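## Task

Every foam block sits above a shelf-edge label with a lot number. Any foam block whose lot number is shared with at least one other label in the storeroom must end up on the desk, fully supported, with nothing overhanging the desk's edge. All other foam blocks stay on the shelves they started on. If the robot tips over or is left leaning, the task fails.

## Robot and tools

ROBOT. TidyBot++: a four-caster mobile base (0.54 m long, 0.50 m wide, 0.38 m high) carrying one seven-joint arm with a two-finger gripper. The shoulder sits 0.12 m ahead of the base centre and 0.68 m above the floor. Cameras: base_camera (fixed on the chassis) and wrist_camera (looks along the hand). The arm starts folded, hand pointing down; folded, the hand reaches up to 0.08 m past the base front and the elbow up to 1.15 m high. Segment lengths: upper arm 0.42 m, forearm 0.31 m, hand 0.31 m. Random light pushes may occasionally nudge loose objects.

FRAMES. Base frame: origin on the floor below the base centre, x forward, y left, z up, metres. hand_pose is reported here as x, y, z, qw, qx, qy, qz; it marks the point between the finger pads, with the hand's z axis running out along the fingers and its y axis the opening direction. The odometry frame is the base frame as it was at scene start; base_odometry counts wheel rotation only, so slip appears as motion. Heading is in rad, left positive, -3.142 to 3.142. base_tilt is in degrees (forward and right positive).

TOOL move. Optional keys base, joints, target, speeds, cameras, blocking. Unknown keys make the call invalid; out-of-range values get it refused.
- base: an object of relative offsets from the base's current position and axes: translate_m (forward +, -2 to 2 m), strafe_m (left +, -2 to 2 m), rotate_rad (counter-clockwise +, -6.3 to 6.3 rad). Combined translate and strafe produce one straight-line drive.
- joints: absolute targets by name, rad: joint_1_rad (any angle; positive = clockwise from above, opposite to heading), joint_2_rad (-2.249 to 2.249, shoulder; 0 = upper arm vertical), joint_3_rad (any angle), joint_4_rad (-2.579 to 2.579, elbow; 0 = straight), joint_5_rad (any), joint_6_rad (-2.099 to 2.099, wrist), joint_7_rad (any; with hand down, positive = counter-clockwise from above, 1.57 puts the fingers opening left/right). Free-turning joints go the short way; rotate in steps under half a turn. gripper_pos is absolute, 0 (open, ~85 mm gap) to 1 (closed); gap ≈ 85 x (1 - gripper_pos) mm.
- target: one list of seven numbers, an absolute hand pose in the base frame, [x, y, z, qw, qx, qy, qz], metres then quaternion. Alongside a target, joints may contain only gripper_pos. To fix a position after done, add (wanted - hand_pose) to the previous target. To hold still while loaded, resend hand_target, not hand_pose.
- speeds: top-speed caps for this action: translate_m/strafe_m 0.05 to 0.5 m/s (give just one when combining), rotate_rad 0.1 to 1.57 rad/s.
- cameras: list from base_camera, wrist_camera, all; [] gives none, omitted gives all.
- blocking: true/omitted waits until everything rests; false returns in about 0.5 s while motion continues.
An action is limited to 15 s; base moves time out after 14 s.

Other tools: wait(seconds 0 to 10, cameras); stop(cameras) brakes all running motions; zoom_image(camera, region [x0, y0, x1, y1] pixels, top-left origin, at most 504 x 504) enlarges the newest image, handy for reading lot-number labels; read_manual(section "licences") only returns licence text; finished_scene(scene = the current scene's number) ends the scene irreversibly, so the goal must already hold with the robot idle.

RESULT LINES. base_status, joint_status, hand_status: done, moving, off_target (stopped short, may keep pushing), not_followed, contact_stop, time_out, torque_fault, limit_stop_at_motor_heat. "joint command not followed" / "pose unreachable" with "cause:" means a self-collision or reach check held the arm back. hand_target is where the hand would be with all joints on target. motor_effort gives each motor's percent of maximum, with the peak in brackets. on_its_own lists uncommanded behaviour. "pictures" gives image order. Motor temperatures lists one value per arm joint; MOTOR HOT appears at 60 °C, and at 75 °C an over-temperature stop lets the arm sag for 30 to 60 s. "ARM HIT" means a hard self or base collision. An uncommanded stop or a refused call cancels the rest of that reply's move/wait/finished_scene calls.

CAUTIONS. A hand pointing down can rise only to about 0.94 m, and only near the base. Targets low and close in front, pointing forward, tend to miss or hit the base; nothing prevents arm-on-base contact. The arm does not avoid furniture and keeps pressing when blocked. Loads make the arm sag; never command a joint to the value it currently reads while holding something. Gripper at 1 squeezes 100 to 150 N per finger; "done" at 1 means empty. Do not drive or turn while the arm is snagged above about 0.6 m, and avoid swinging a stretched arm sideways or reaching far from the folded pose over nearby furniture, which can tip the robot; backing off or retracting restores it. Torque faults (joints 1-4 at 104.5 N m, 5-7 at 51.3 N m) freeze the arm for 10 s. Avoid dropping items, releasing moving items, slamming, hard impacts, heavy pushes, and excess force or twisting on the gripper, especially gripping something still supported.

Each tool is called after "Call:" by a JSON object that holds its "op" and its "data".

## Session

Call:
{"op": "move", "data": {"joints": {"joint_6_rad":0.5}}}

Scene clock: 2.03 s.
Motor temperatures (°C): [38 35 31 37 40 37 42]
move: done
base_odometry: x=+0.000 y=+0.000 heading=+0.000
base_tilt: forward=-0.3 right=+0.6
base_status: not commanded
joint_positions: joint_1_rad=-0.038 joint_2_rad=-0.374 joint_3_rad=+3.113 joint_4_rad=-2.522 joint_5_rad=-0.004 joint_6_rad=+0.445 joint_7_rad=+1.592 gripper_pos=+0.000
joint_status: all done
motor_effort: joint_1_rad=+0(1) joint_2_rad=-6(6) joint_3_rad=+1(1) joint_4_rad=+20(21) joint_5_rad=+1(1) joint_6_rad=+9(9) joint_7_rad=+0(1)
hand_pose: x=+0.5359 y=+0.0298 z=+0.8605 quat_wxyz=(-0.011, +0.752, +0.034, +0.659) (m; base frame)
hand_target: x=+0.5372 y=+0.0300 z=+0.8761 quat_wxyz=(-0.012, +0.734, +0.033, +0.678) (m; base frame)
hand_status: not commanded
pictures: base_camera, wrist_camera
Images, in order (width x height): base_camera 644x364, wrist_camera 644x476.

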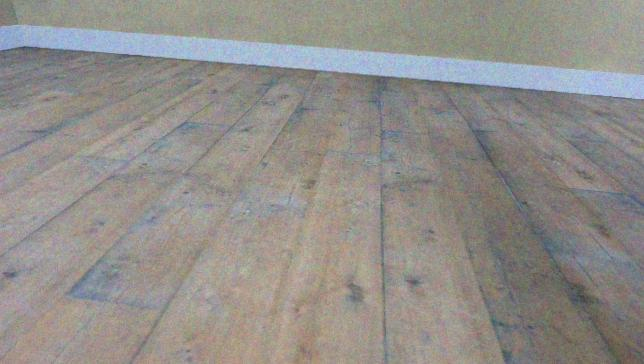

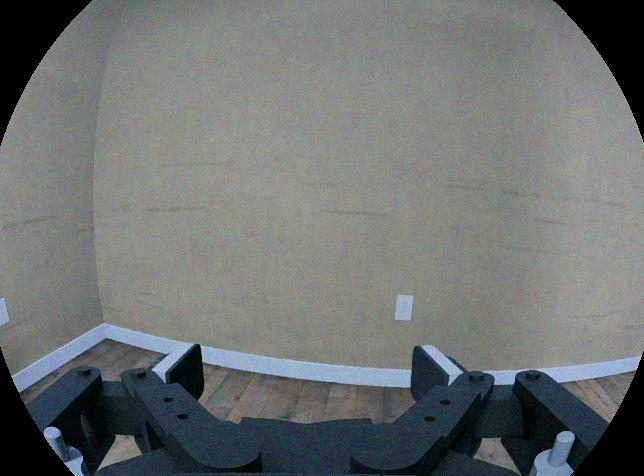

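Call:
{"op": "move", "data": {"base": {"rotate_rad":1.4}}}

Call:
{"op": "move", "data": {"base": {"rotate_rad":1.4}}}

Call:
{"op": "move", "data": {"base": {"rotate_rad":1.4}}}

Scene clock: 4.33 s.
Motor temperatures (°C): [38 35 31 37 40 37 42]
move: done
base_odometry: x=+0.000 y=+0.000 heading=+1.399
base_tilt: forward=-0.3 right=+0.6
base_status: done
joint_positions: joint_1_rad=-0.038 joint_2_rad=-0.374 joint_3_rad=+3.113 joint_4_rad=-2.522 joint_5_rad=-0.004 joint_6_rad=+0.445 joint_7_rad=+1.592 gripper_pos=+0.000
joint_status: not commanded
motor_effort: joint_1_rad=-1(1) joint_2_rad=-5(7) joint_3_rad=+1(2) joint_4_rad=+20(20) joint_5_rad=+1(1) joint_6_rad=+9(9) joint_7_rad=+0(1)
hand_pose: x=+0.5359 y=+0.0299 z=+0.8606 quat_wxyz=(-0.011, +0.752, +0.034, +0.659) (m; base frame)
hand_target: x=+0.5372 y=+0.0300 z=+0.8761 quat_wxyz=(-0.012, +0.734, +0.033, +0.678) (m; base frame)
hand_status: not commanded
pictures: base_camera, wrist_camera
Images, in order (width x height): base_camera 644x364, wrist_camera 644x476.

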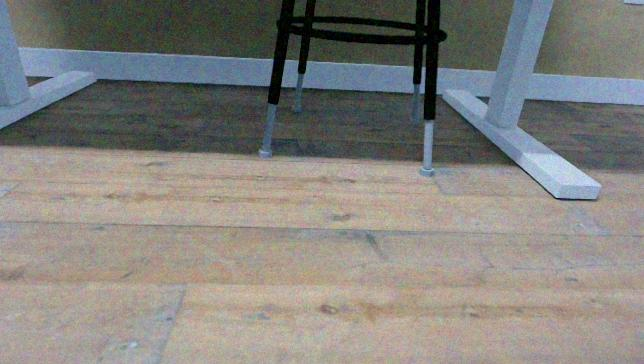

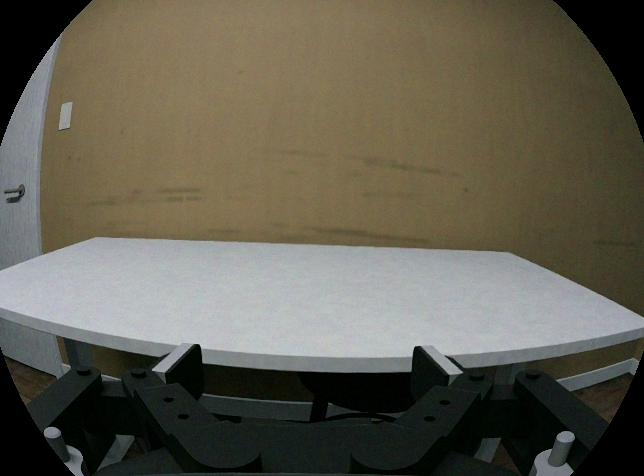

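Scene clock: 6.50 s.
Motor temperatures (°C): [38 35 31 37 40 37 42]
move: done
base_odometry: x=+0.000 y=+0.000 heading=+2.798
base_tilt: forward=-0.4 right=+0.6
base_status: done
joint_positions: joint_1_rad=-0.038 joint_2_rad=-0.374 joint_3_rad=+3.113 joint_4_rad=-2.522 joint_5_rad=-0.004 joint_6_rad=+0.445 joint_7_rad=+1.592 gripper_pos=+0.000
joint_status: not commanded
motor_effort: joint_1_rad=+0(2) joint_2_rad=-6(7) joint_3_rad=+1(2) joint_4_rad=+20(20) joint_5_rad=+1(1) joint_6_rad=+9(9) joint_7_rad=+0(1)
hand_pose: x=+0.5359 y=+0.0299 z=+0.8606 quat_wxyz=(-0.011, +0.752, +0.034, +0.659) (m; base frame)
hand_target: x=+0.5372 y=+0.0300 z=+0.8761 quat_wxyz=(-0.012, +0.734, +0.033, +0.678) (m; base frame)
hand_status: not commanded
pictures: base_camera, wrist_camera
Images, in order (width x height): base_camera 644x364, wrist_camera 644x476.

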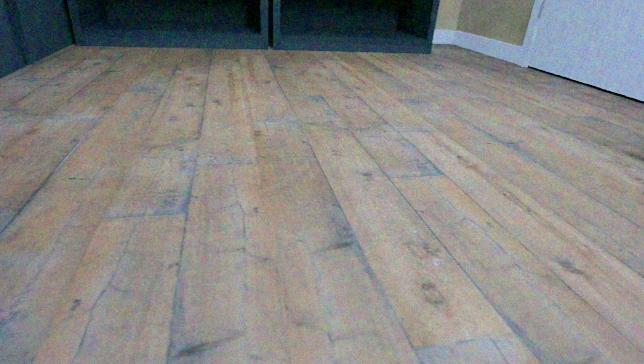

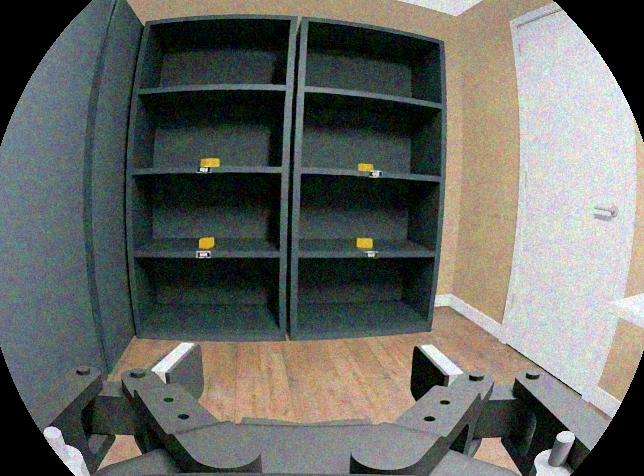

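Scene clock: 8.67 s.
Motor temperatures (°C): [38 35 31 37 40 38 42]
move: done
base_odometry: x=+0.000 y=+0.000 heading=-2.086
base_tilt: forward=-0.4 right=+0.6
base_status: done
joint_positions: joint_1_rad=-0.038 joint_2_rad=-0.374 joint_3_rad=+3.112 joint_4_rad=-2.522 joint_5_rad=-0.004 joint_6_rad=+0.445 joint_7_rad=+1.592 gripper_pos=+0.000
joint_status: not commanded
motor_effort: joint_1_rad=+0(1) joint_2_rad=-6(7) joint_3_rad=+1(2) joint_4_rad=+20(20) joint_5_rad=+1(1) joint_6_rad=+8(10) joint_7_rad=+0(1)
hand_pose: x=+0.5359 y=+0.0299 z=+0.8607 quat_wxyz=(-0.011, +0.752, +0.034, +0.659) (m; base frame)
hand_target: x=+0.5372 y=+0.0300 z=+0.8761 quat_wxyz=(-0.012, +0.734, +0.033, +0.678) (m; base frame)
hand_status: not commanded
pictures: base_camera, wrist_camera
Images, in order (width x height): base_camera 644x364, wrist_camera 644x476.

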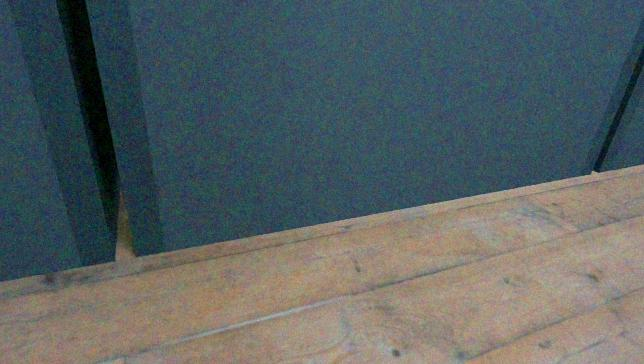

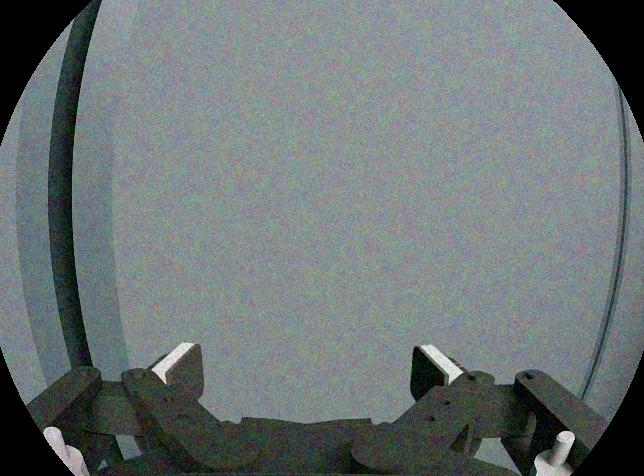

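Call:
{"op": "move", "data": {"base": {"rotate_rad":0.9}}}

Call:
{"op": "move", "data": {"base": {"rotate_rad":-2.0}}}

Call:
{"op": "zoom_image", "data": {"camera": "wrist_camera", "region": [130, 130, 450, 290]}}

Scene clock: 10.60 s.
Motor temperatures (°C): [38 35 31 37 40 38 42]
move: done
base_odometry: x=+0.000 y=+0.000 heading=-1.186
base_tilt: forward=-0.3 right=+0.6
base_status: done
joint_positions: joint_1_rad=-0.038 joint_2_rad=-0.374 joint_3_rad=+3.112 joint_4_rad=-2.522 joint_5_rad=-0.004 joint_6_rad=+0.445 joint_7_rad=+1.592 gripper_pos=+0.000
joint_status: not commanded
motor_effort: joint_1_rad=+0(2) joint_2_rad=-7(7) joint_3_rad=+1(2) joint_4_rad=+20(21) joint_5_rad=+1(1) joint_6_rad=+9(9) joint_7_rad=+0(1)
hand_pose: x=+0.5359 y=+0.0300 z=+0.8607 quat_wxyz=(-0.011, +0.752, +0.034, +0.659) (m; base frame)
hand_target: x=+0.5372 y=+0.0300 z=+0.8761 quat_wxyz=(-0.012, +0.734, +0.033, +0.678) (m; base frame)
hand_status: not commanded
pictures: base_camera, wrist_camera
Images, in order (width x height): base_camera 644x364, wrist_camera 644x476.

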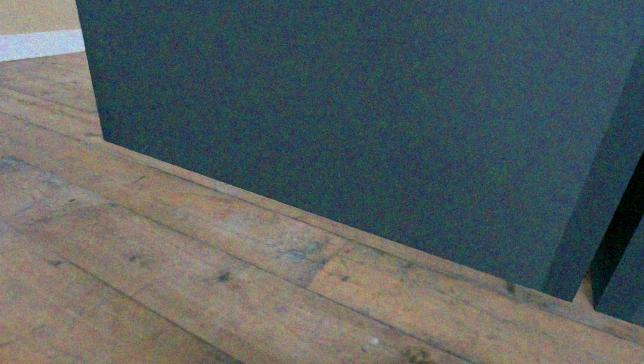

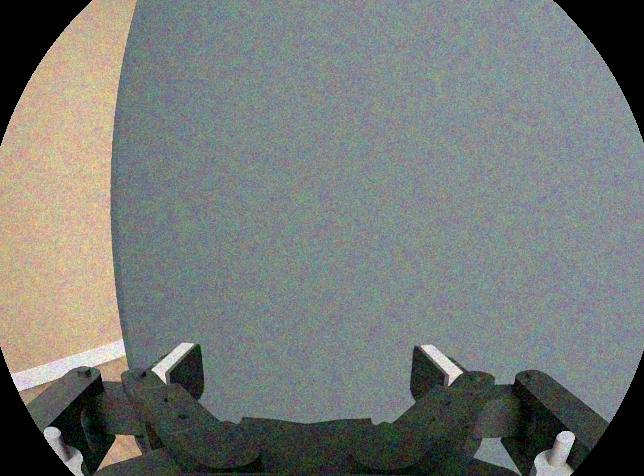

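Scene clock: 13.37 s.
Motor temperatures (°C): [38 35 31 37 40 38 42]
move: done
base_odometry: x=+0.000 y=+0.000 heading=+3.098
base_tilt: forward=-0.4 right=+0.6
base_status: done
joint_positions: joint_1_rad=-0.038 joint_2_rad=-0.374 joint_3_rad=+3.112 joint_4_rad=-2.522 joint_5_rad=-0.004 joint_6_rad=+0.446 joint_7_rad=+1.592 gripper_pos=+0.000
joint_status: not commanded
motor_effort: joint_1_rad=-1(2) joint_2_rad=-5(7) joint_3_rad=+1(2) joint_4_rad=+20(21) joint_5_rad=+1(1) joint_6_rad=+8(9) joint_7_rad=-1(1)
hand_pose: x=+0.5359 y=+0.0300 z=+0.8608 quat_wxyz=(-0.011, +0.751, +0.034, +0.659) (m; base frame)
hand_target: x=+0.5372 y=+0.0300 z=+0.8761 quat_wxyz=(-0.012, +0.734, +0.033, +0.678) (m; base frame)
hand_status: not commanded
pictures: base_camera, wrist_camera
Images, in order (width x height): base_camera 644x364, wrist_camera 644x476.

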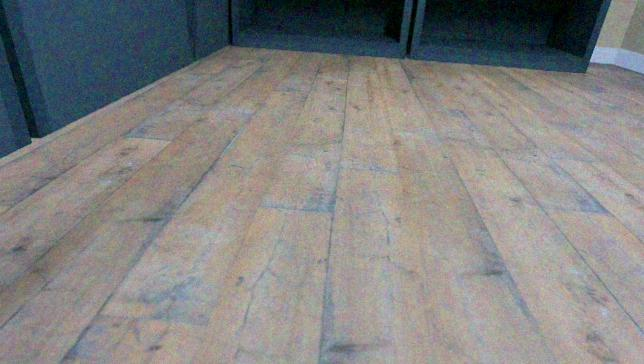

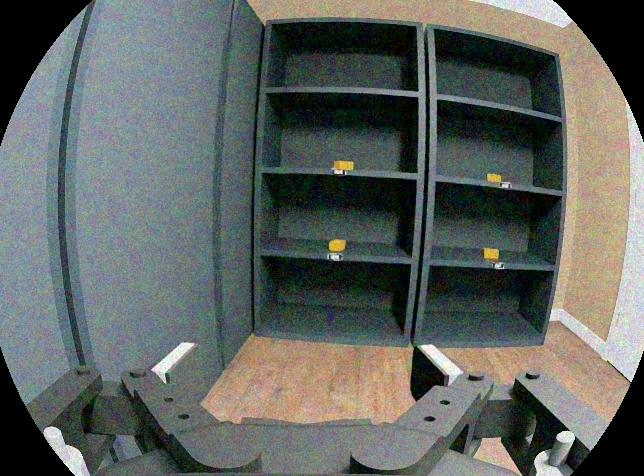

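Scaled by 1.575.

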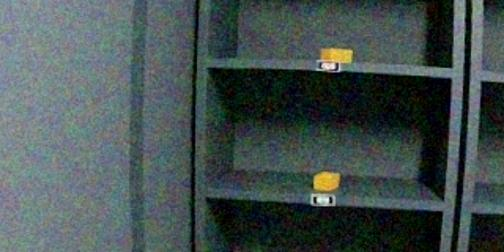

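Call:
{"op": "move", "data": {"base": {"translate_m":0.9,"strafe_m":-0.25}}}

Call:
{"op": "zoom_image", "data": {"camera": "wrist_camera", "region": [130, 100, 330, 300]}}

Call:
{"op": "zoom_image", "data": {"camera": "wrist_camera", "region": [330, 100, 530, 300]}}

Scene clock: 16.83 s.
Motor temperatures (°C): [38 35 31 37 40 38 42]
move: done
base_odometry: x=-0.888 y=+0.289 heading=+3.097
base_tilt: forward=-0.3 right=+0.6
base_status: done
joint_positions: joint_1_rad=-0.038 joint_2_rad=-0.375 joint_3_rad=+3.112 joint_4_rad=-2.522 joint_5_rad=-0.004 joint_6_rad=+0.448 joint_7_rad=+1.592 gripper_pos=+0.000
joint_status: not commanded
motor_effort: joint_1_rad=-1(1) joint_2_rad=-6(8) joint_3_rad=+1(2) joint_4_rad=+20(21) joint_5_rad=+1(1) joint_6_rad=+9(9) joint_7_rad=+0(1)
hand_pose: x=+0.5358 y=+0.0300 z=+0.8618 quat_wxyz=(-0.011, +0.750, +0.034, +0.660) (m; base frame)
hand_target: x=+0.5372 y=+0.0300 z=+0.8761 quat_wxyz=(-0.012, +0.734, +0.033, +0.678) (m; base frame)
hand_status: not commanded
pictures: base_camera, wrist_camera
Images, in order (width x height): base_camera 644x364, wrist_camera 644x476.

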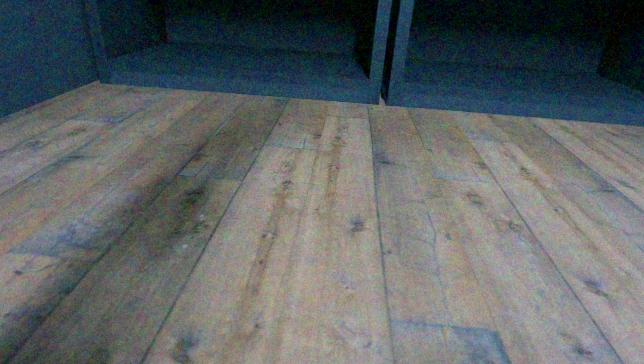

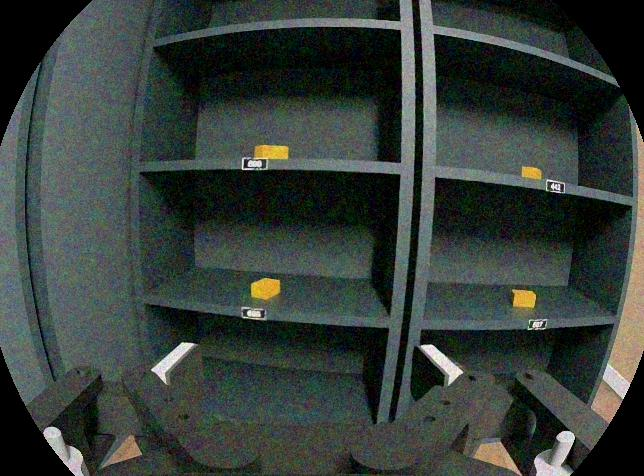

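Scaled by 2.520.

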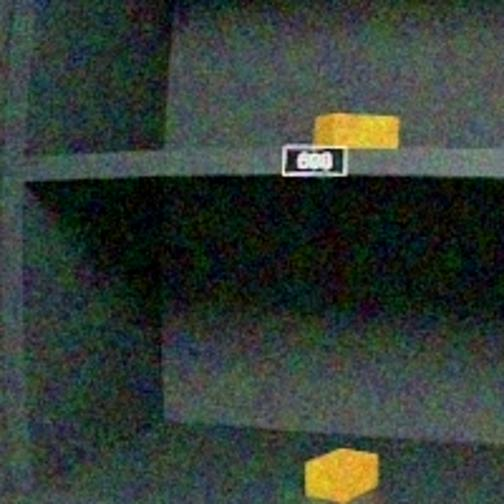

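Scaled by 2.520.

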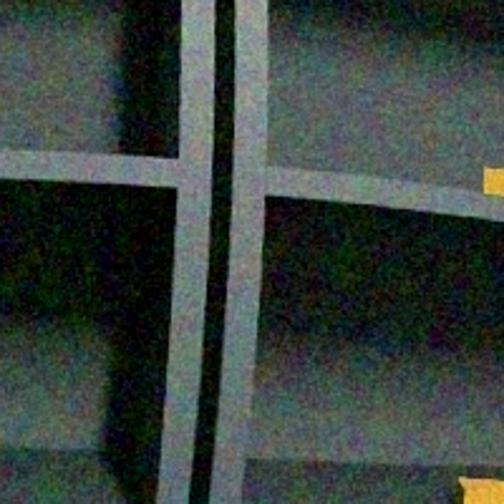

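Call:
{"op": "zoom_image", "data": {"camera": "wrist_camera", "region": [234, 149, 274, 179]}}

Call:
{"op": "zoom_image", "data": {"camera": "wrist_camera", "region": [234, 298, 274, 328]}}

Call:
{"op": "zoom_image", "data": {"camera": "wrist_camera", "region": [535, 171, 575, 201]}}

Call:
{"op": "zoom_image", "data": {"camera": "wrist_camera", "region": [518, 309, 558, 339]}}

Scaled by 12.600.

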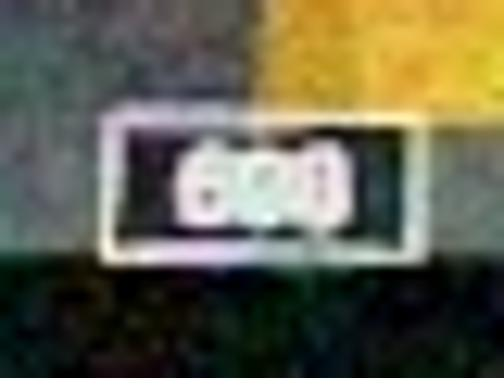

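Scaled by 12.600.

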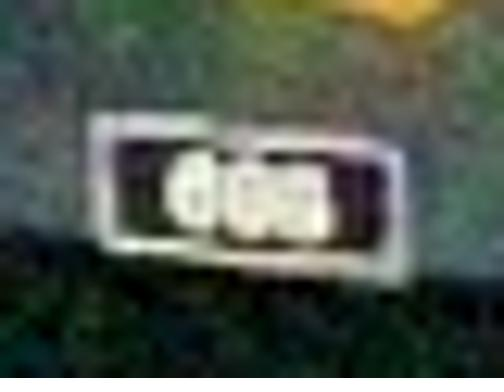

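Scaled by 12.600.

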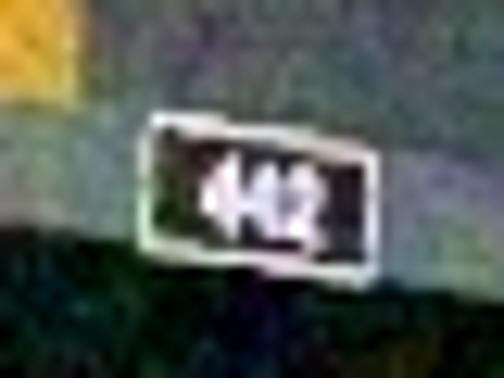

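Scaled by 12.600.

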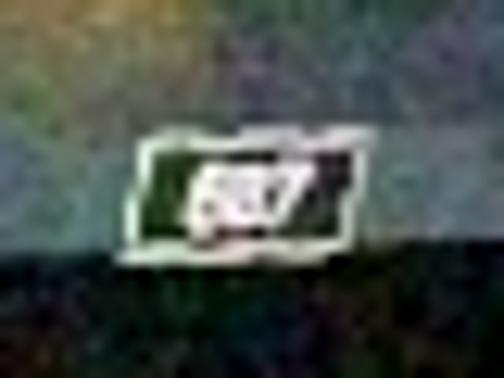

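Call:
{"op": "move", "data": {"base": {"translate_m":0.3,"strafe_m":0.15}}}

Call:
{"op": "zoom_image", "data": {"camera": "wrist_camera", "region": [150, 100, 350, 300]}}

Call:
{"op": "move", "data": {"base": {"strafe_m":-0.7}}}

Scene clock: 19.37 s.
Motor temperatures (°C): [38 35 31 37 40 38 42]
move: done
base_odometry: x=-1.195 y=+0.153 heading=+3.096
base_tilt: forward=-0.3 right=+0.6
base_status: done
joint_positions: joint_1_rad=-0.038 joint_2_rad=-0.373 joint_3_rad=+3.112 joint_4_rad=-2.522 joint_5_rad=-0.004 joint_6_rad=+0.449 joint_7_rad=+1.592 gripper_pos=+0.000
joint_status: not commanded
motor_effort: joint_1_rad=-1(1) joint_2_rad=-6(8) joint_3_rad=+1(1) joint_4_rad=+20(21) joint_5_rad=+1(1) joint_6_rad=+9(9) joint_7_rad=-1(1)
hand_pose: x=+0.5362 y=+0.0300 z=+0.8613 quat_wxyz=(-0.011, +0.751, +0.034, +0.660) (m; base frame)
hand_target: x=+0.5372 y=+0.0300 z=+0.8761 quat_wxyz=(-0.012, +0.734, +0.033, +0.678) (m; base frame)
hand_status: not commanded
pictures: base_camera, wrist_camera
Images, in order (width x height): base_camera 644x364, wrist_camera 644x476.

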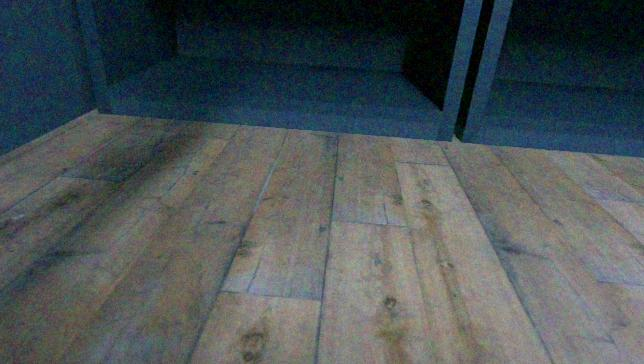

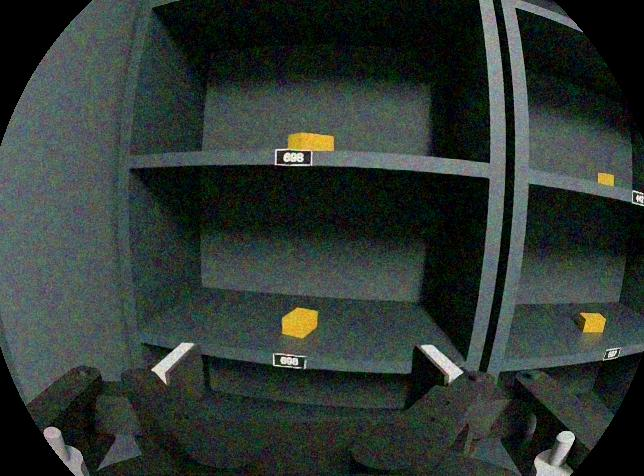

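Scaled by 2.520.

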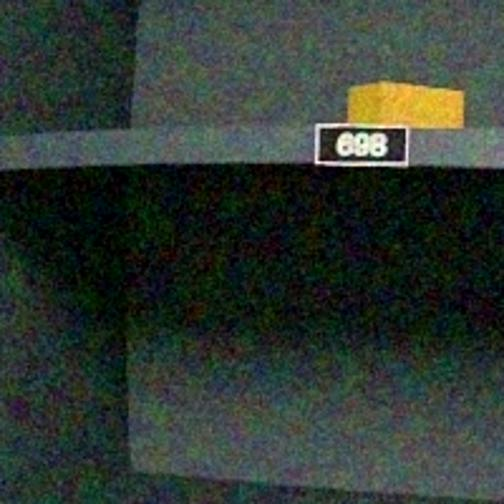

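Scene clock: 22.13 s.
Motor temperatures (°C): [38 35 31 37 40 38 42]
move: done
base_odometry: x=-1.163 y=+0.852 heading=+3.097
base_tilt: forward=-0.4 right=+0.6
base_status: done
joint_positions: joint_1_rad=-0.038 joint_2_rad=-0.373 joint_3_rad=+3.112 joint_4_rad=-2.522 joint_5_rad=-0.004 joint_6_rad=+0.449 joint_7_rad=+1.592 gripper_pos=+0.000
joint_status: not commanded
motor_effort: joint_1_rad=+0(1) joint_2_rad=-6(7) joint_3_rad=+1(2) joint_4_rad=+20(21) joint_5_rad=+1(1) joint_6_rad=+9(9) joint_7_rad=+0(1)
hand_pose: x=+0.5362 y=+0.0300 z=+0.8615 quat_wxyz=(-0.011, +0.750, +0.034, +0.660) (m; base frame)
hand_target: x=+0.5372 y=+0.0300 z=+0.8761 quat_wxyz=(-0.012, +0.734, +0.033, +0.678) (m; base frame)
hand_status: not commanded
pictures: base_camera, wrist_camera
Images, in order (width x height): base_camera 644x364, wrist_camera 644x476.

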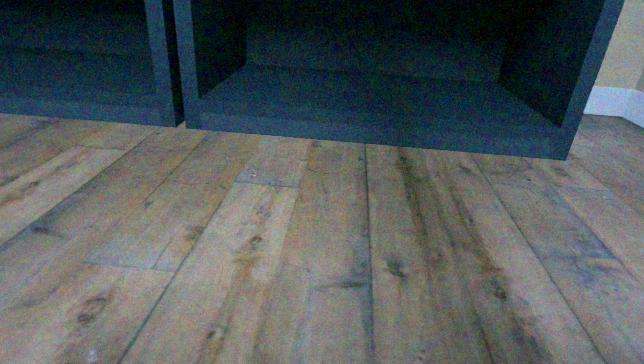

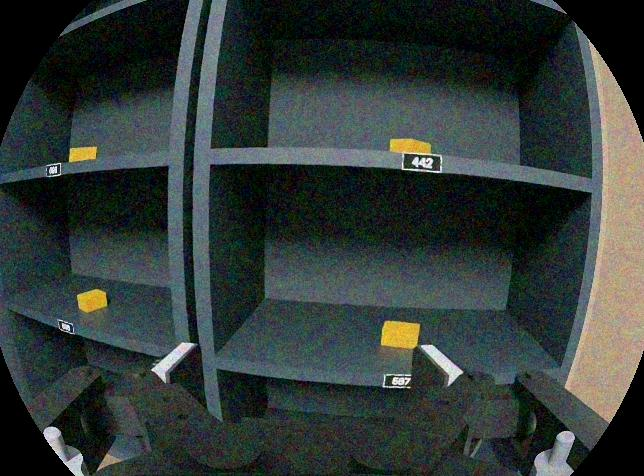

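Call:
{"op": "zoom_image", "data": {"camera": "wrist_camera", "region": [372, 366, 422, 396]}}

Call:
{"op": "move", "data": {"base": {"strafe_m":0.65}}}

Call:
{"op": "zoom_image", "data": {"camera": "wrist_camera", "region": [270, 340, 320, 380]}}

Call:
{"op": "zoom_image", "data": {"camera": "wrist_camera", "region": [270, 140, 320, 180]}}

Scaled by 10.080.

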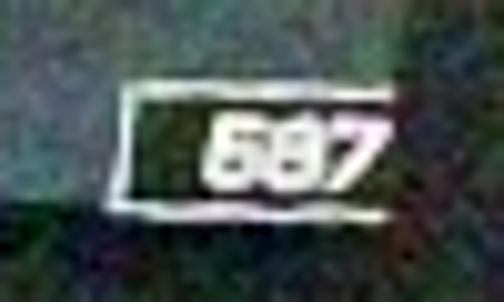

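Scene clock: 25.20 s.
Motor temperatures (°C): [38 35 31 37 40 38 42]
move: done
base_odometry: x=-1.193 y=+0.203 heading=+3.097
base_tilt: forward=-0.4 right=+0.6
base_status: done
joint_positions: joint_1_rad=-0.038 joint_2_rad=-0.373 joint_3_rad=+3.113 joint_4_rad=-2.522 joint_5_rad=-0.004 joint_6_rad=+0.451 joint_7_rad=+1.592 gripper_pos=+0.000
joint_status: not commanded
motor_effort: joint_1_rad=-1(1) joint_2_rad=-6(7) joint_3_rad=+1(3) joint_4_rad=+20(21) joint_5_rad=+1(1) joint_6_rad=+9(10) joint_7_rad=+0(1)
hand_pose: x=+0.5363 y=+0.0299 z=+0.8620 quat_wxyz=(-0.011, +0.750, +0.034, +0.660) (m; base frame)
hand_target: x=+0.5372 y=+0.0300 z=+0.8761 quat_wxyz=(-0.012, +0.734, +0.033, +0.678) (m; base frame)
hand_status: not commanded
pictures: base_camera, wrist_camera
Images, in order (width x height): base_camera 644x364, wrist_camera 644x476.

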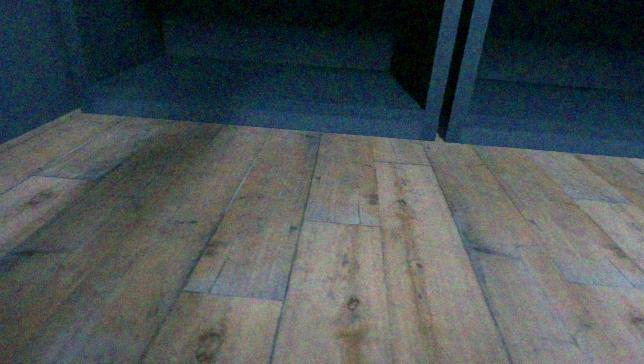

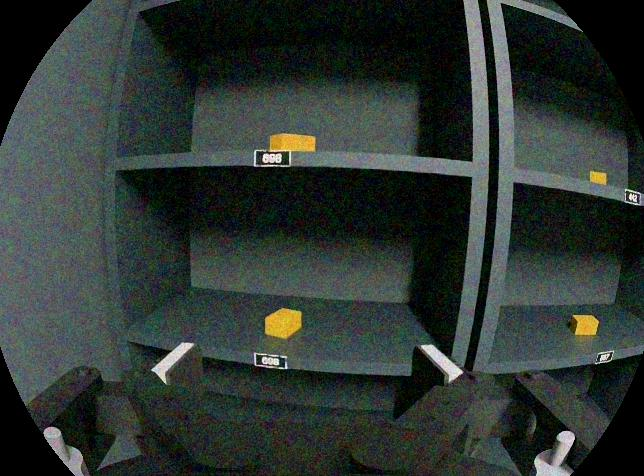

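Scaled by 10.080.

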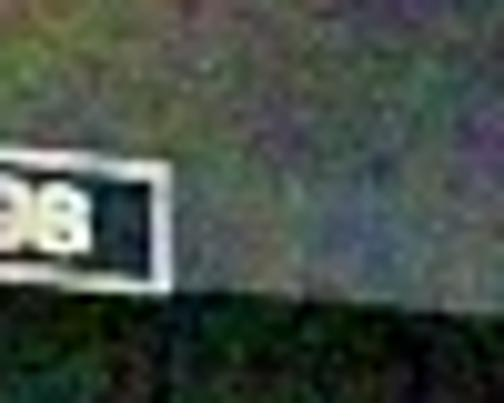

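Scaled by 10.080.

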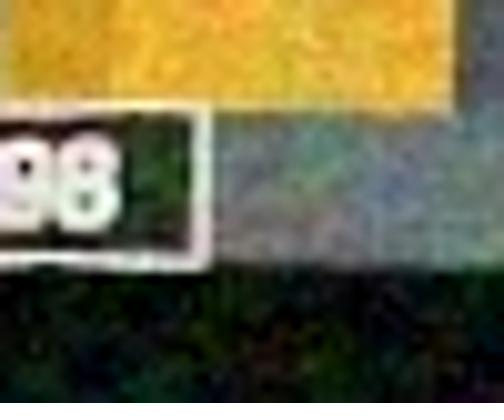

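Call:
{"op": "zoom_image", "data": {"camera": "wrist_camera", "region": [247, 345, 297, 375]}}

Call:
{"op": "zoom_image", "data": {"camera": "wrist_camera", "region": [247, 143, 297, 173]}}

Scaled by 10.080.

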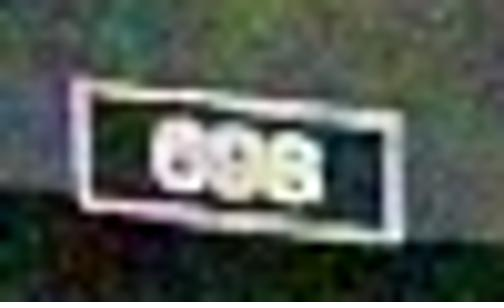

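Scaled by 10.080.

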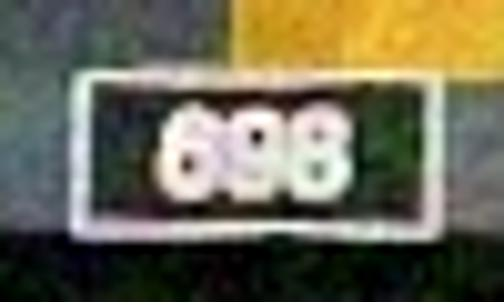

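Call:
{"op": "move", "data": {"target": [0.66, 0.0, 0.66, 0.0, 0.707, 0.0, 0.707]}}

Call:
{"op": "zoom_image", "data": {"camera": "wrist_camera", "region": [200, 200, 320, 320]}}

Scene clock: 28.43 s.
Motor temperatures (°C): [38 35 31 37 40 38 42]
move: done
base_odometry: x=-1.193 y=+0.203 heading=+3.097
base_tilt: forward=-0.3 right=+0.6
base_status: not commanded
joint_positions: joint_1_rad=-0.025 joint_2_rad=+0.812 joint_3_rad=+3.140 joint_4_rad=-2.546 joint_5_rad=-0.004 joint_6_rad=+1.781 joint_7_rad=+1.592 gripper_pos=+0.000
joint_status: not commanded
motor_effort: joint_1_rad=-1(1) joint_2_rad=-28(29) joint_3_rad=-1(1) joint_4_rad=+2(20) joint_5_rad=+1(1) joint_6_rad=+8(10) joint_7_rad=+0(1)
hand_pose: x=+0.6679 y=+0.0145 z=+0.6621 quat_wxyz=(-0.001, +0.709, +0.015, +0.705) (m; base frame)
hand_target: x=+0.6600 y=+0.0000 z=+0.6600 quat_wxyz=(+0.000, +0.707, +0.000, +0.707) (m; base frame)
hand_status: done (0.017 m and 1.8 deg from the pose sent, 0.239 m and 8.3 deg at the start)
pictures: base_camera, wrist_camera
Images, in order (width x height): base_camera 644x364, wrist_camera 644x476.

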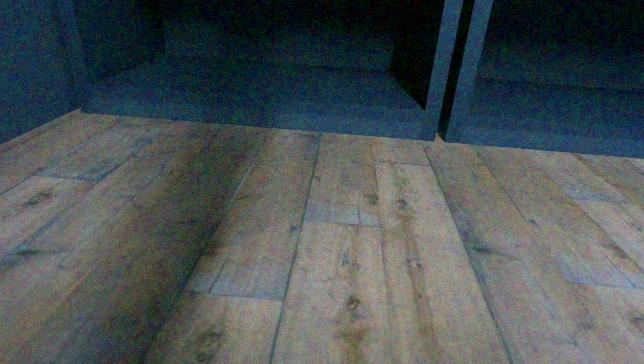

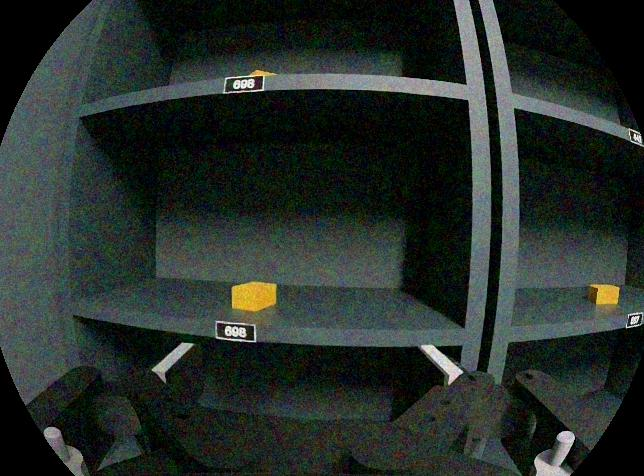

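Scaled by 4.200.

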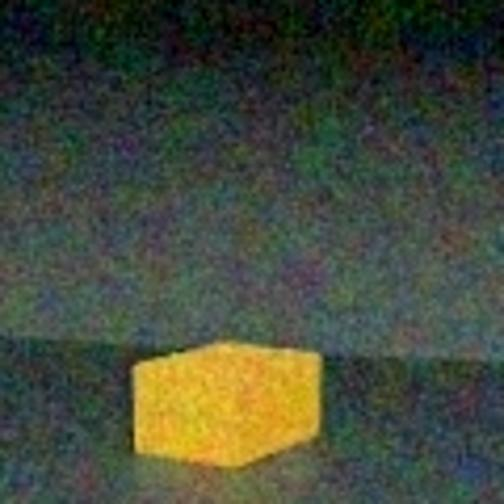

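Call:
{"op": "zoom_image", "data": {"camera": "wrist_camera", "region": [211, 315, 261, 345]}}

Call:
{"op": "zoom_image", "data": {"camera": "wrist_camera", "region": [220, 70, 270, 100]}}

Scaled by 10.080.

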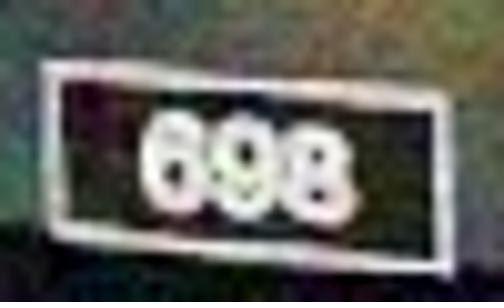

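Scaled by 10.080.

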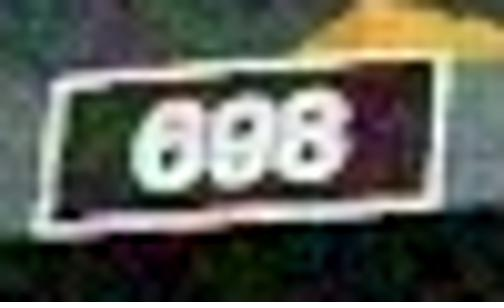

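Call:
{"op": "move", "data": {"base": {"translate_m":0.1,"strafe_m":0.15,"rotate_rad":0.05}, "target": [0.66, 0.0, 0.80, 0.0, 0.866, 0.0, 0.5]}}

Call:
{"op": "zoom_image", "data": {"camera": "wrist_camera", "region": [220, 110, 420, 310]}}

Scene clock: 32.07 s.
Motor temperatures (°C): [38 35 31 37 40 38 42]
move: done
base_odometry: x=-1.299 y=+0.057 heading=-3.135
base_tilt: forward=-0.3 right=+0.6
base_status: done
joint_positions: joint_1_rad=-0.039 joint_2_rad=-0.016 joint_3_rad=+3.187 joint_4_rad=-2.089 joint_5_rad=-0.009 joint_6_rad=+0.014 joint_7_rad=+1.608 gripper_pos=+0.000
joint_status: not commanded
motor_effort: joint_1_rad=-1(4) joint_2_rad=-18(29) joint_3_rad=+0(2) joint_4_rad=+19(21) joint_5_rad=+1(2) joint_6_rad=+8(10) joint_7_rad=+0(1)
hand_pose: x=+0.6631 y=-0.0025 z=+0.8050 quat_wxyz=(+0.009, +0.857, +0.009, +0.515) (m; base frame)
hand_target: x=+0.6600 y=+0.0000 z=+0.8000 quat_wxyz=(+0.000, +0.866, +0.000, +0.500) (m; base frame)
hand_status: done (0.006 m and 2.5 deg from the pose sent, 0.139 m and 29.7 deg at the start)
pictures: base_camera, wrist_camera
Images, in order (width x height): base_camera 644x364, wrist_camera 644x476.

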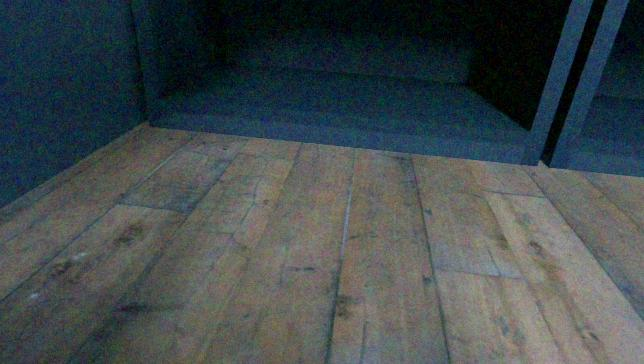

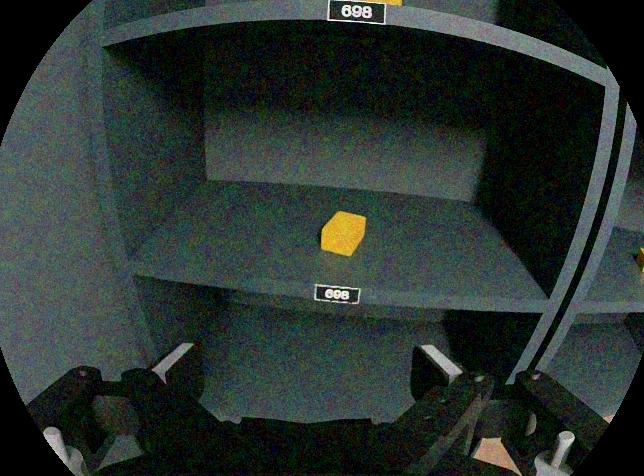

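Scaled by 2.520.

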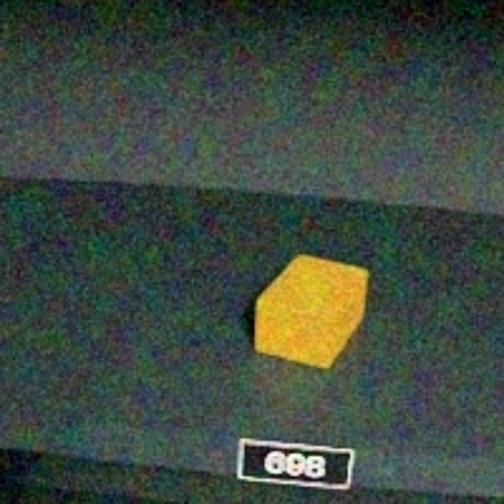

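Call:
{"op": "move", "data": {"base": {"translate_m":0.25,"strafe_m":0.1}, "cameras": []}}

Call:
{"op": "move", "data": {"target": [0.86, -0.09, 0.72, 0.0914, 0.884, -0.196, 0.413]}}

Call:
{"op": "zoom_image", "data": {"camera": "wrist_camera", "region": [160, 150, 480, 450]}}

Scene clock: 35.20 s.
Motor temperatures (°C): [38 35 31 37 40 38 42]
move: done
base_odometry: x=-1.549 y=-0.044 heading=-3.135
base_tilt: forward=-0.3 right=+0.6
base_status: done
joint_positions: joint_1_rad=-0.043 joint_2_rad=-0.018 joint_3_rad=+3.190 joint_4_rad=-2.085 joint_5_rad=-0.009 joint_6_rad=+0.008 joint_7_rad=+1.608 gripper_pos=+0.000
joint_status: not commanded
motor_effort: joint_1_rad=+0(1) joint_2_rad=-18(21) joint_3_rad=+0(1) joint_4_rad=+19(21) joint_5_rad=+1(1) joint_6_rad=+8(9) joint_7_rad=+0(1)
hand_pose: x=+0.6634 y=-0.0017 z=+0.8068 quat_wxyz=(+0.008, +0.857, +0.010, +0.515) (m; base frame)
hand_target: x=+0.6600 y=+0.0000 z=+0.8000 quat_wxyz=(+0.000, +0.866, +0.000, +0.500) (m; base frame)
hand_status: not commanded
pictures: none
No camera images: "cameras" was empty.

Scene clock: 37.47 s.
Motor temperatures (°C): [38 35 31 37 40 38 42]
move: done
base_odometry: x=-1.549 y=-0.044 heading=-3.135
base_tilt: forward=-0.3 right=+0.6
base_status: not commanded
joint_positions: joint_1_rad=-0.297 joint_2_rad=+0.584 joint_3_rad=+3.642 joint_4_rad=-1.387 joint_5_rad=+0.051 joint_6_rad=-0.357 joint_7_rad=+1.083 gripper_pos=+0.000
joint_status: not commanded
motor_effort: joint_1_rad=+0(1) joint_2_rad=-37(38) joint_3_rad=+6(6) joint_4_rad=+20(21) joint_5_rad=+2(2) joint_6_rad=+6(9) joint_7_rad=+0(1)
hand_pose: x=+0.8646 y=-0.0858 z=+0.7361 quat_wxyz=(+0.063, +0.876, -0.202, +0.434) (m; base frame)
hand_target: x=+0.8600 y=-0.0900 z=+0.7200 quat_wxyz=(+0.091, +0.885, -0.196, +0.413) (m; base frame)
hand_status: done (0.017 m and 4.2 deg from the pose sent, 0.232 m and 28.2 deg at the start)
pictures: base_camera, wrist_camera
Images, in order (width x height): base_camera 644x364, wrist_camera 644x476.

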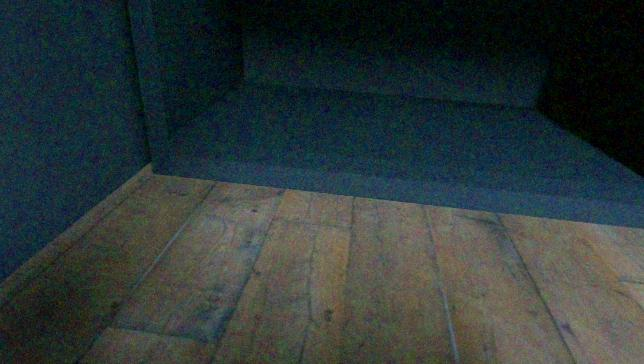

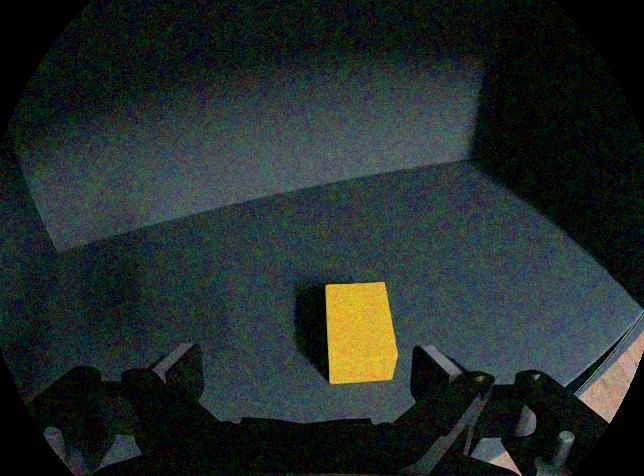

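Scaled by 1.575.

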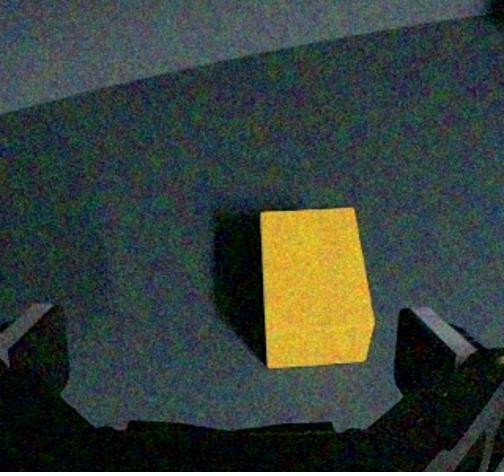

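Call:
{"op": "move", "data": {"target": [0.882, -0.137, 0.652, 0.0914, 0.884, -0.196, 0.413]}}

Call:
{"op": "zoom_image", "data": {"camera": "wrist_camera", "region": [160, 150, 480, 450]}}

Scene clock: 39.07 s.
Motor temperatures (°C): [38 35 31 37 40 38 42]
move: done
base_odometry: x=-1.549 y=-0.044 heading=-3.135
base_tilt: forward=-0.3 right=+0.6
base_status: not commanded
joint_positions: joint_1_rad=-0.202 joint_2_rad=+0.716 joint_3_rad=+3.635 joint_4_rad=-1.386 joint_5_rad=+0.019 joint_6_rad=-0.299 joint_7_rad=+1.157 gripper_pos=+0.000
joint_status: not commanded
motor_effort: joint_1_rad=-1(3) joint_2_rad=-40(43) joint_3_rad=+6(7) joint_4_rad=+18(21) joint_5_rad=+2(2) joint_6_rad=+6(7) joint_7_rad=+0(1)
hand_pose: x=+0.8696 y=-0.1468 z=+0.6551 quat_wxyz=(+0.106, +0.888, -0.202, +0.400) (m; base frame)
hand_target: x=+0.8820 y=-0.1370 z=+0.6520 quat_wxyz=(+0.091, +0.885, -0.196, +0.413) (m; base frame)
hand_status: done (0.016 m and 2.4 deg from the pose sent, 0.100 m and 4.2 deg at the start)
pictures: base_camera, wrist_camera
Images, in order (width x height): base_camera 644x364, wrist_camera 644x476.

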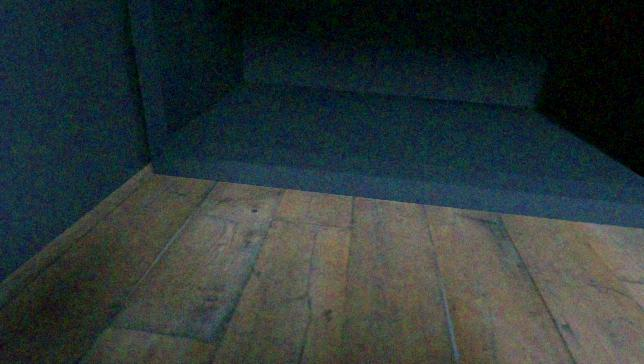

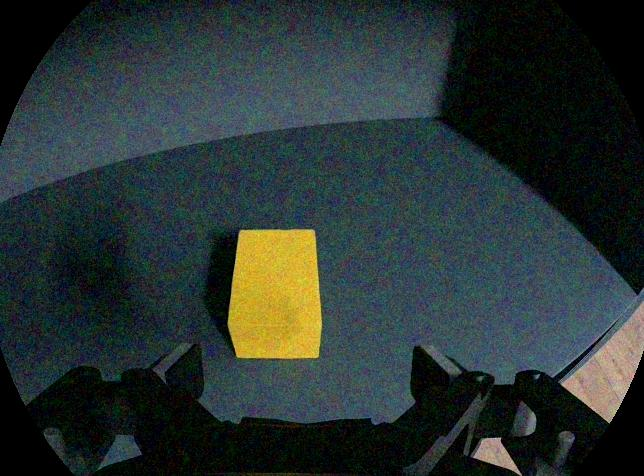

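Scaled by 1.575.

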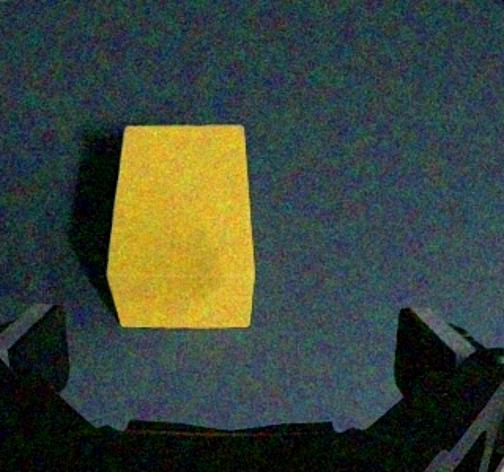

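Call:
{"op": "move", "data": {"target": [0.892, -0.118, 0.650, 0.0914, 0.884, -0.196, 0.413]}}

Scene clock: 40.53 s.
Motor temperatures (°C): [38 35 31 37 40 38 42]
move: done
base_odometry: x=-1.549 y=-0.044 heading=-3.135
base_tilt: forward=-0.3 right=+0.6
base_status: not commanded
joint_positions: joint_1_rad=-0.230 joint_2_rad=+0.728 joint_3_rad=+3.647 joint_4_rad=-1.357 joint_5_rad=+0.019 joint_6_rad=-0.299 joint_7_rad=+1.151 gripper_pos=+0.000
joint_status: not commanded
motor_effort: joint_1_rad=+0(2) joint_2_rad=-40(41) joint_3_rad=+6(8) joint_4_rad=+18(19) joint_5_rad=+2(2) joint_6_rad=+6(7) joint_7_rad=+0(1)
hand_pose: x=+0.8827 y=-0.1304 z=+0.6629 quat_wxyz=(+0.104, +0.886, -0.190, +0.410) (m; base frame)
hand_target: x=+0.8920 y=-0.1180 z=+0.6500 quat_wxyz=(+0.091, +0.885, -0.196, +0.413) (m; base frame)
hand_status: done (0.020 m and 1.6 deg from the pose sent, 0.037 m and 2.4 deg at the start)
pictures: base_camera, wrist_camera
Images, in order (width x height): base_camera 644x364, wrist_camera 644x476.

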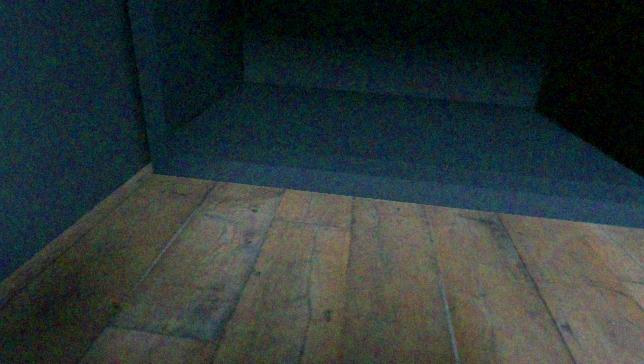

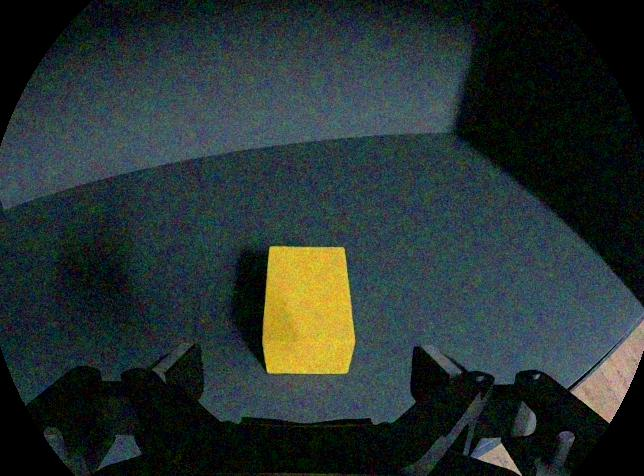

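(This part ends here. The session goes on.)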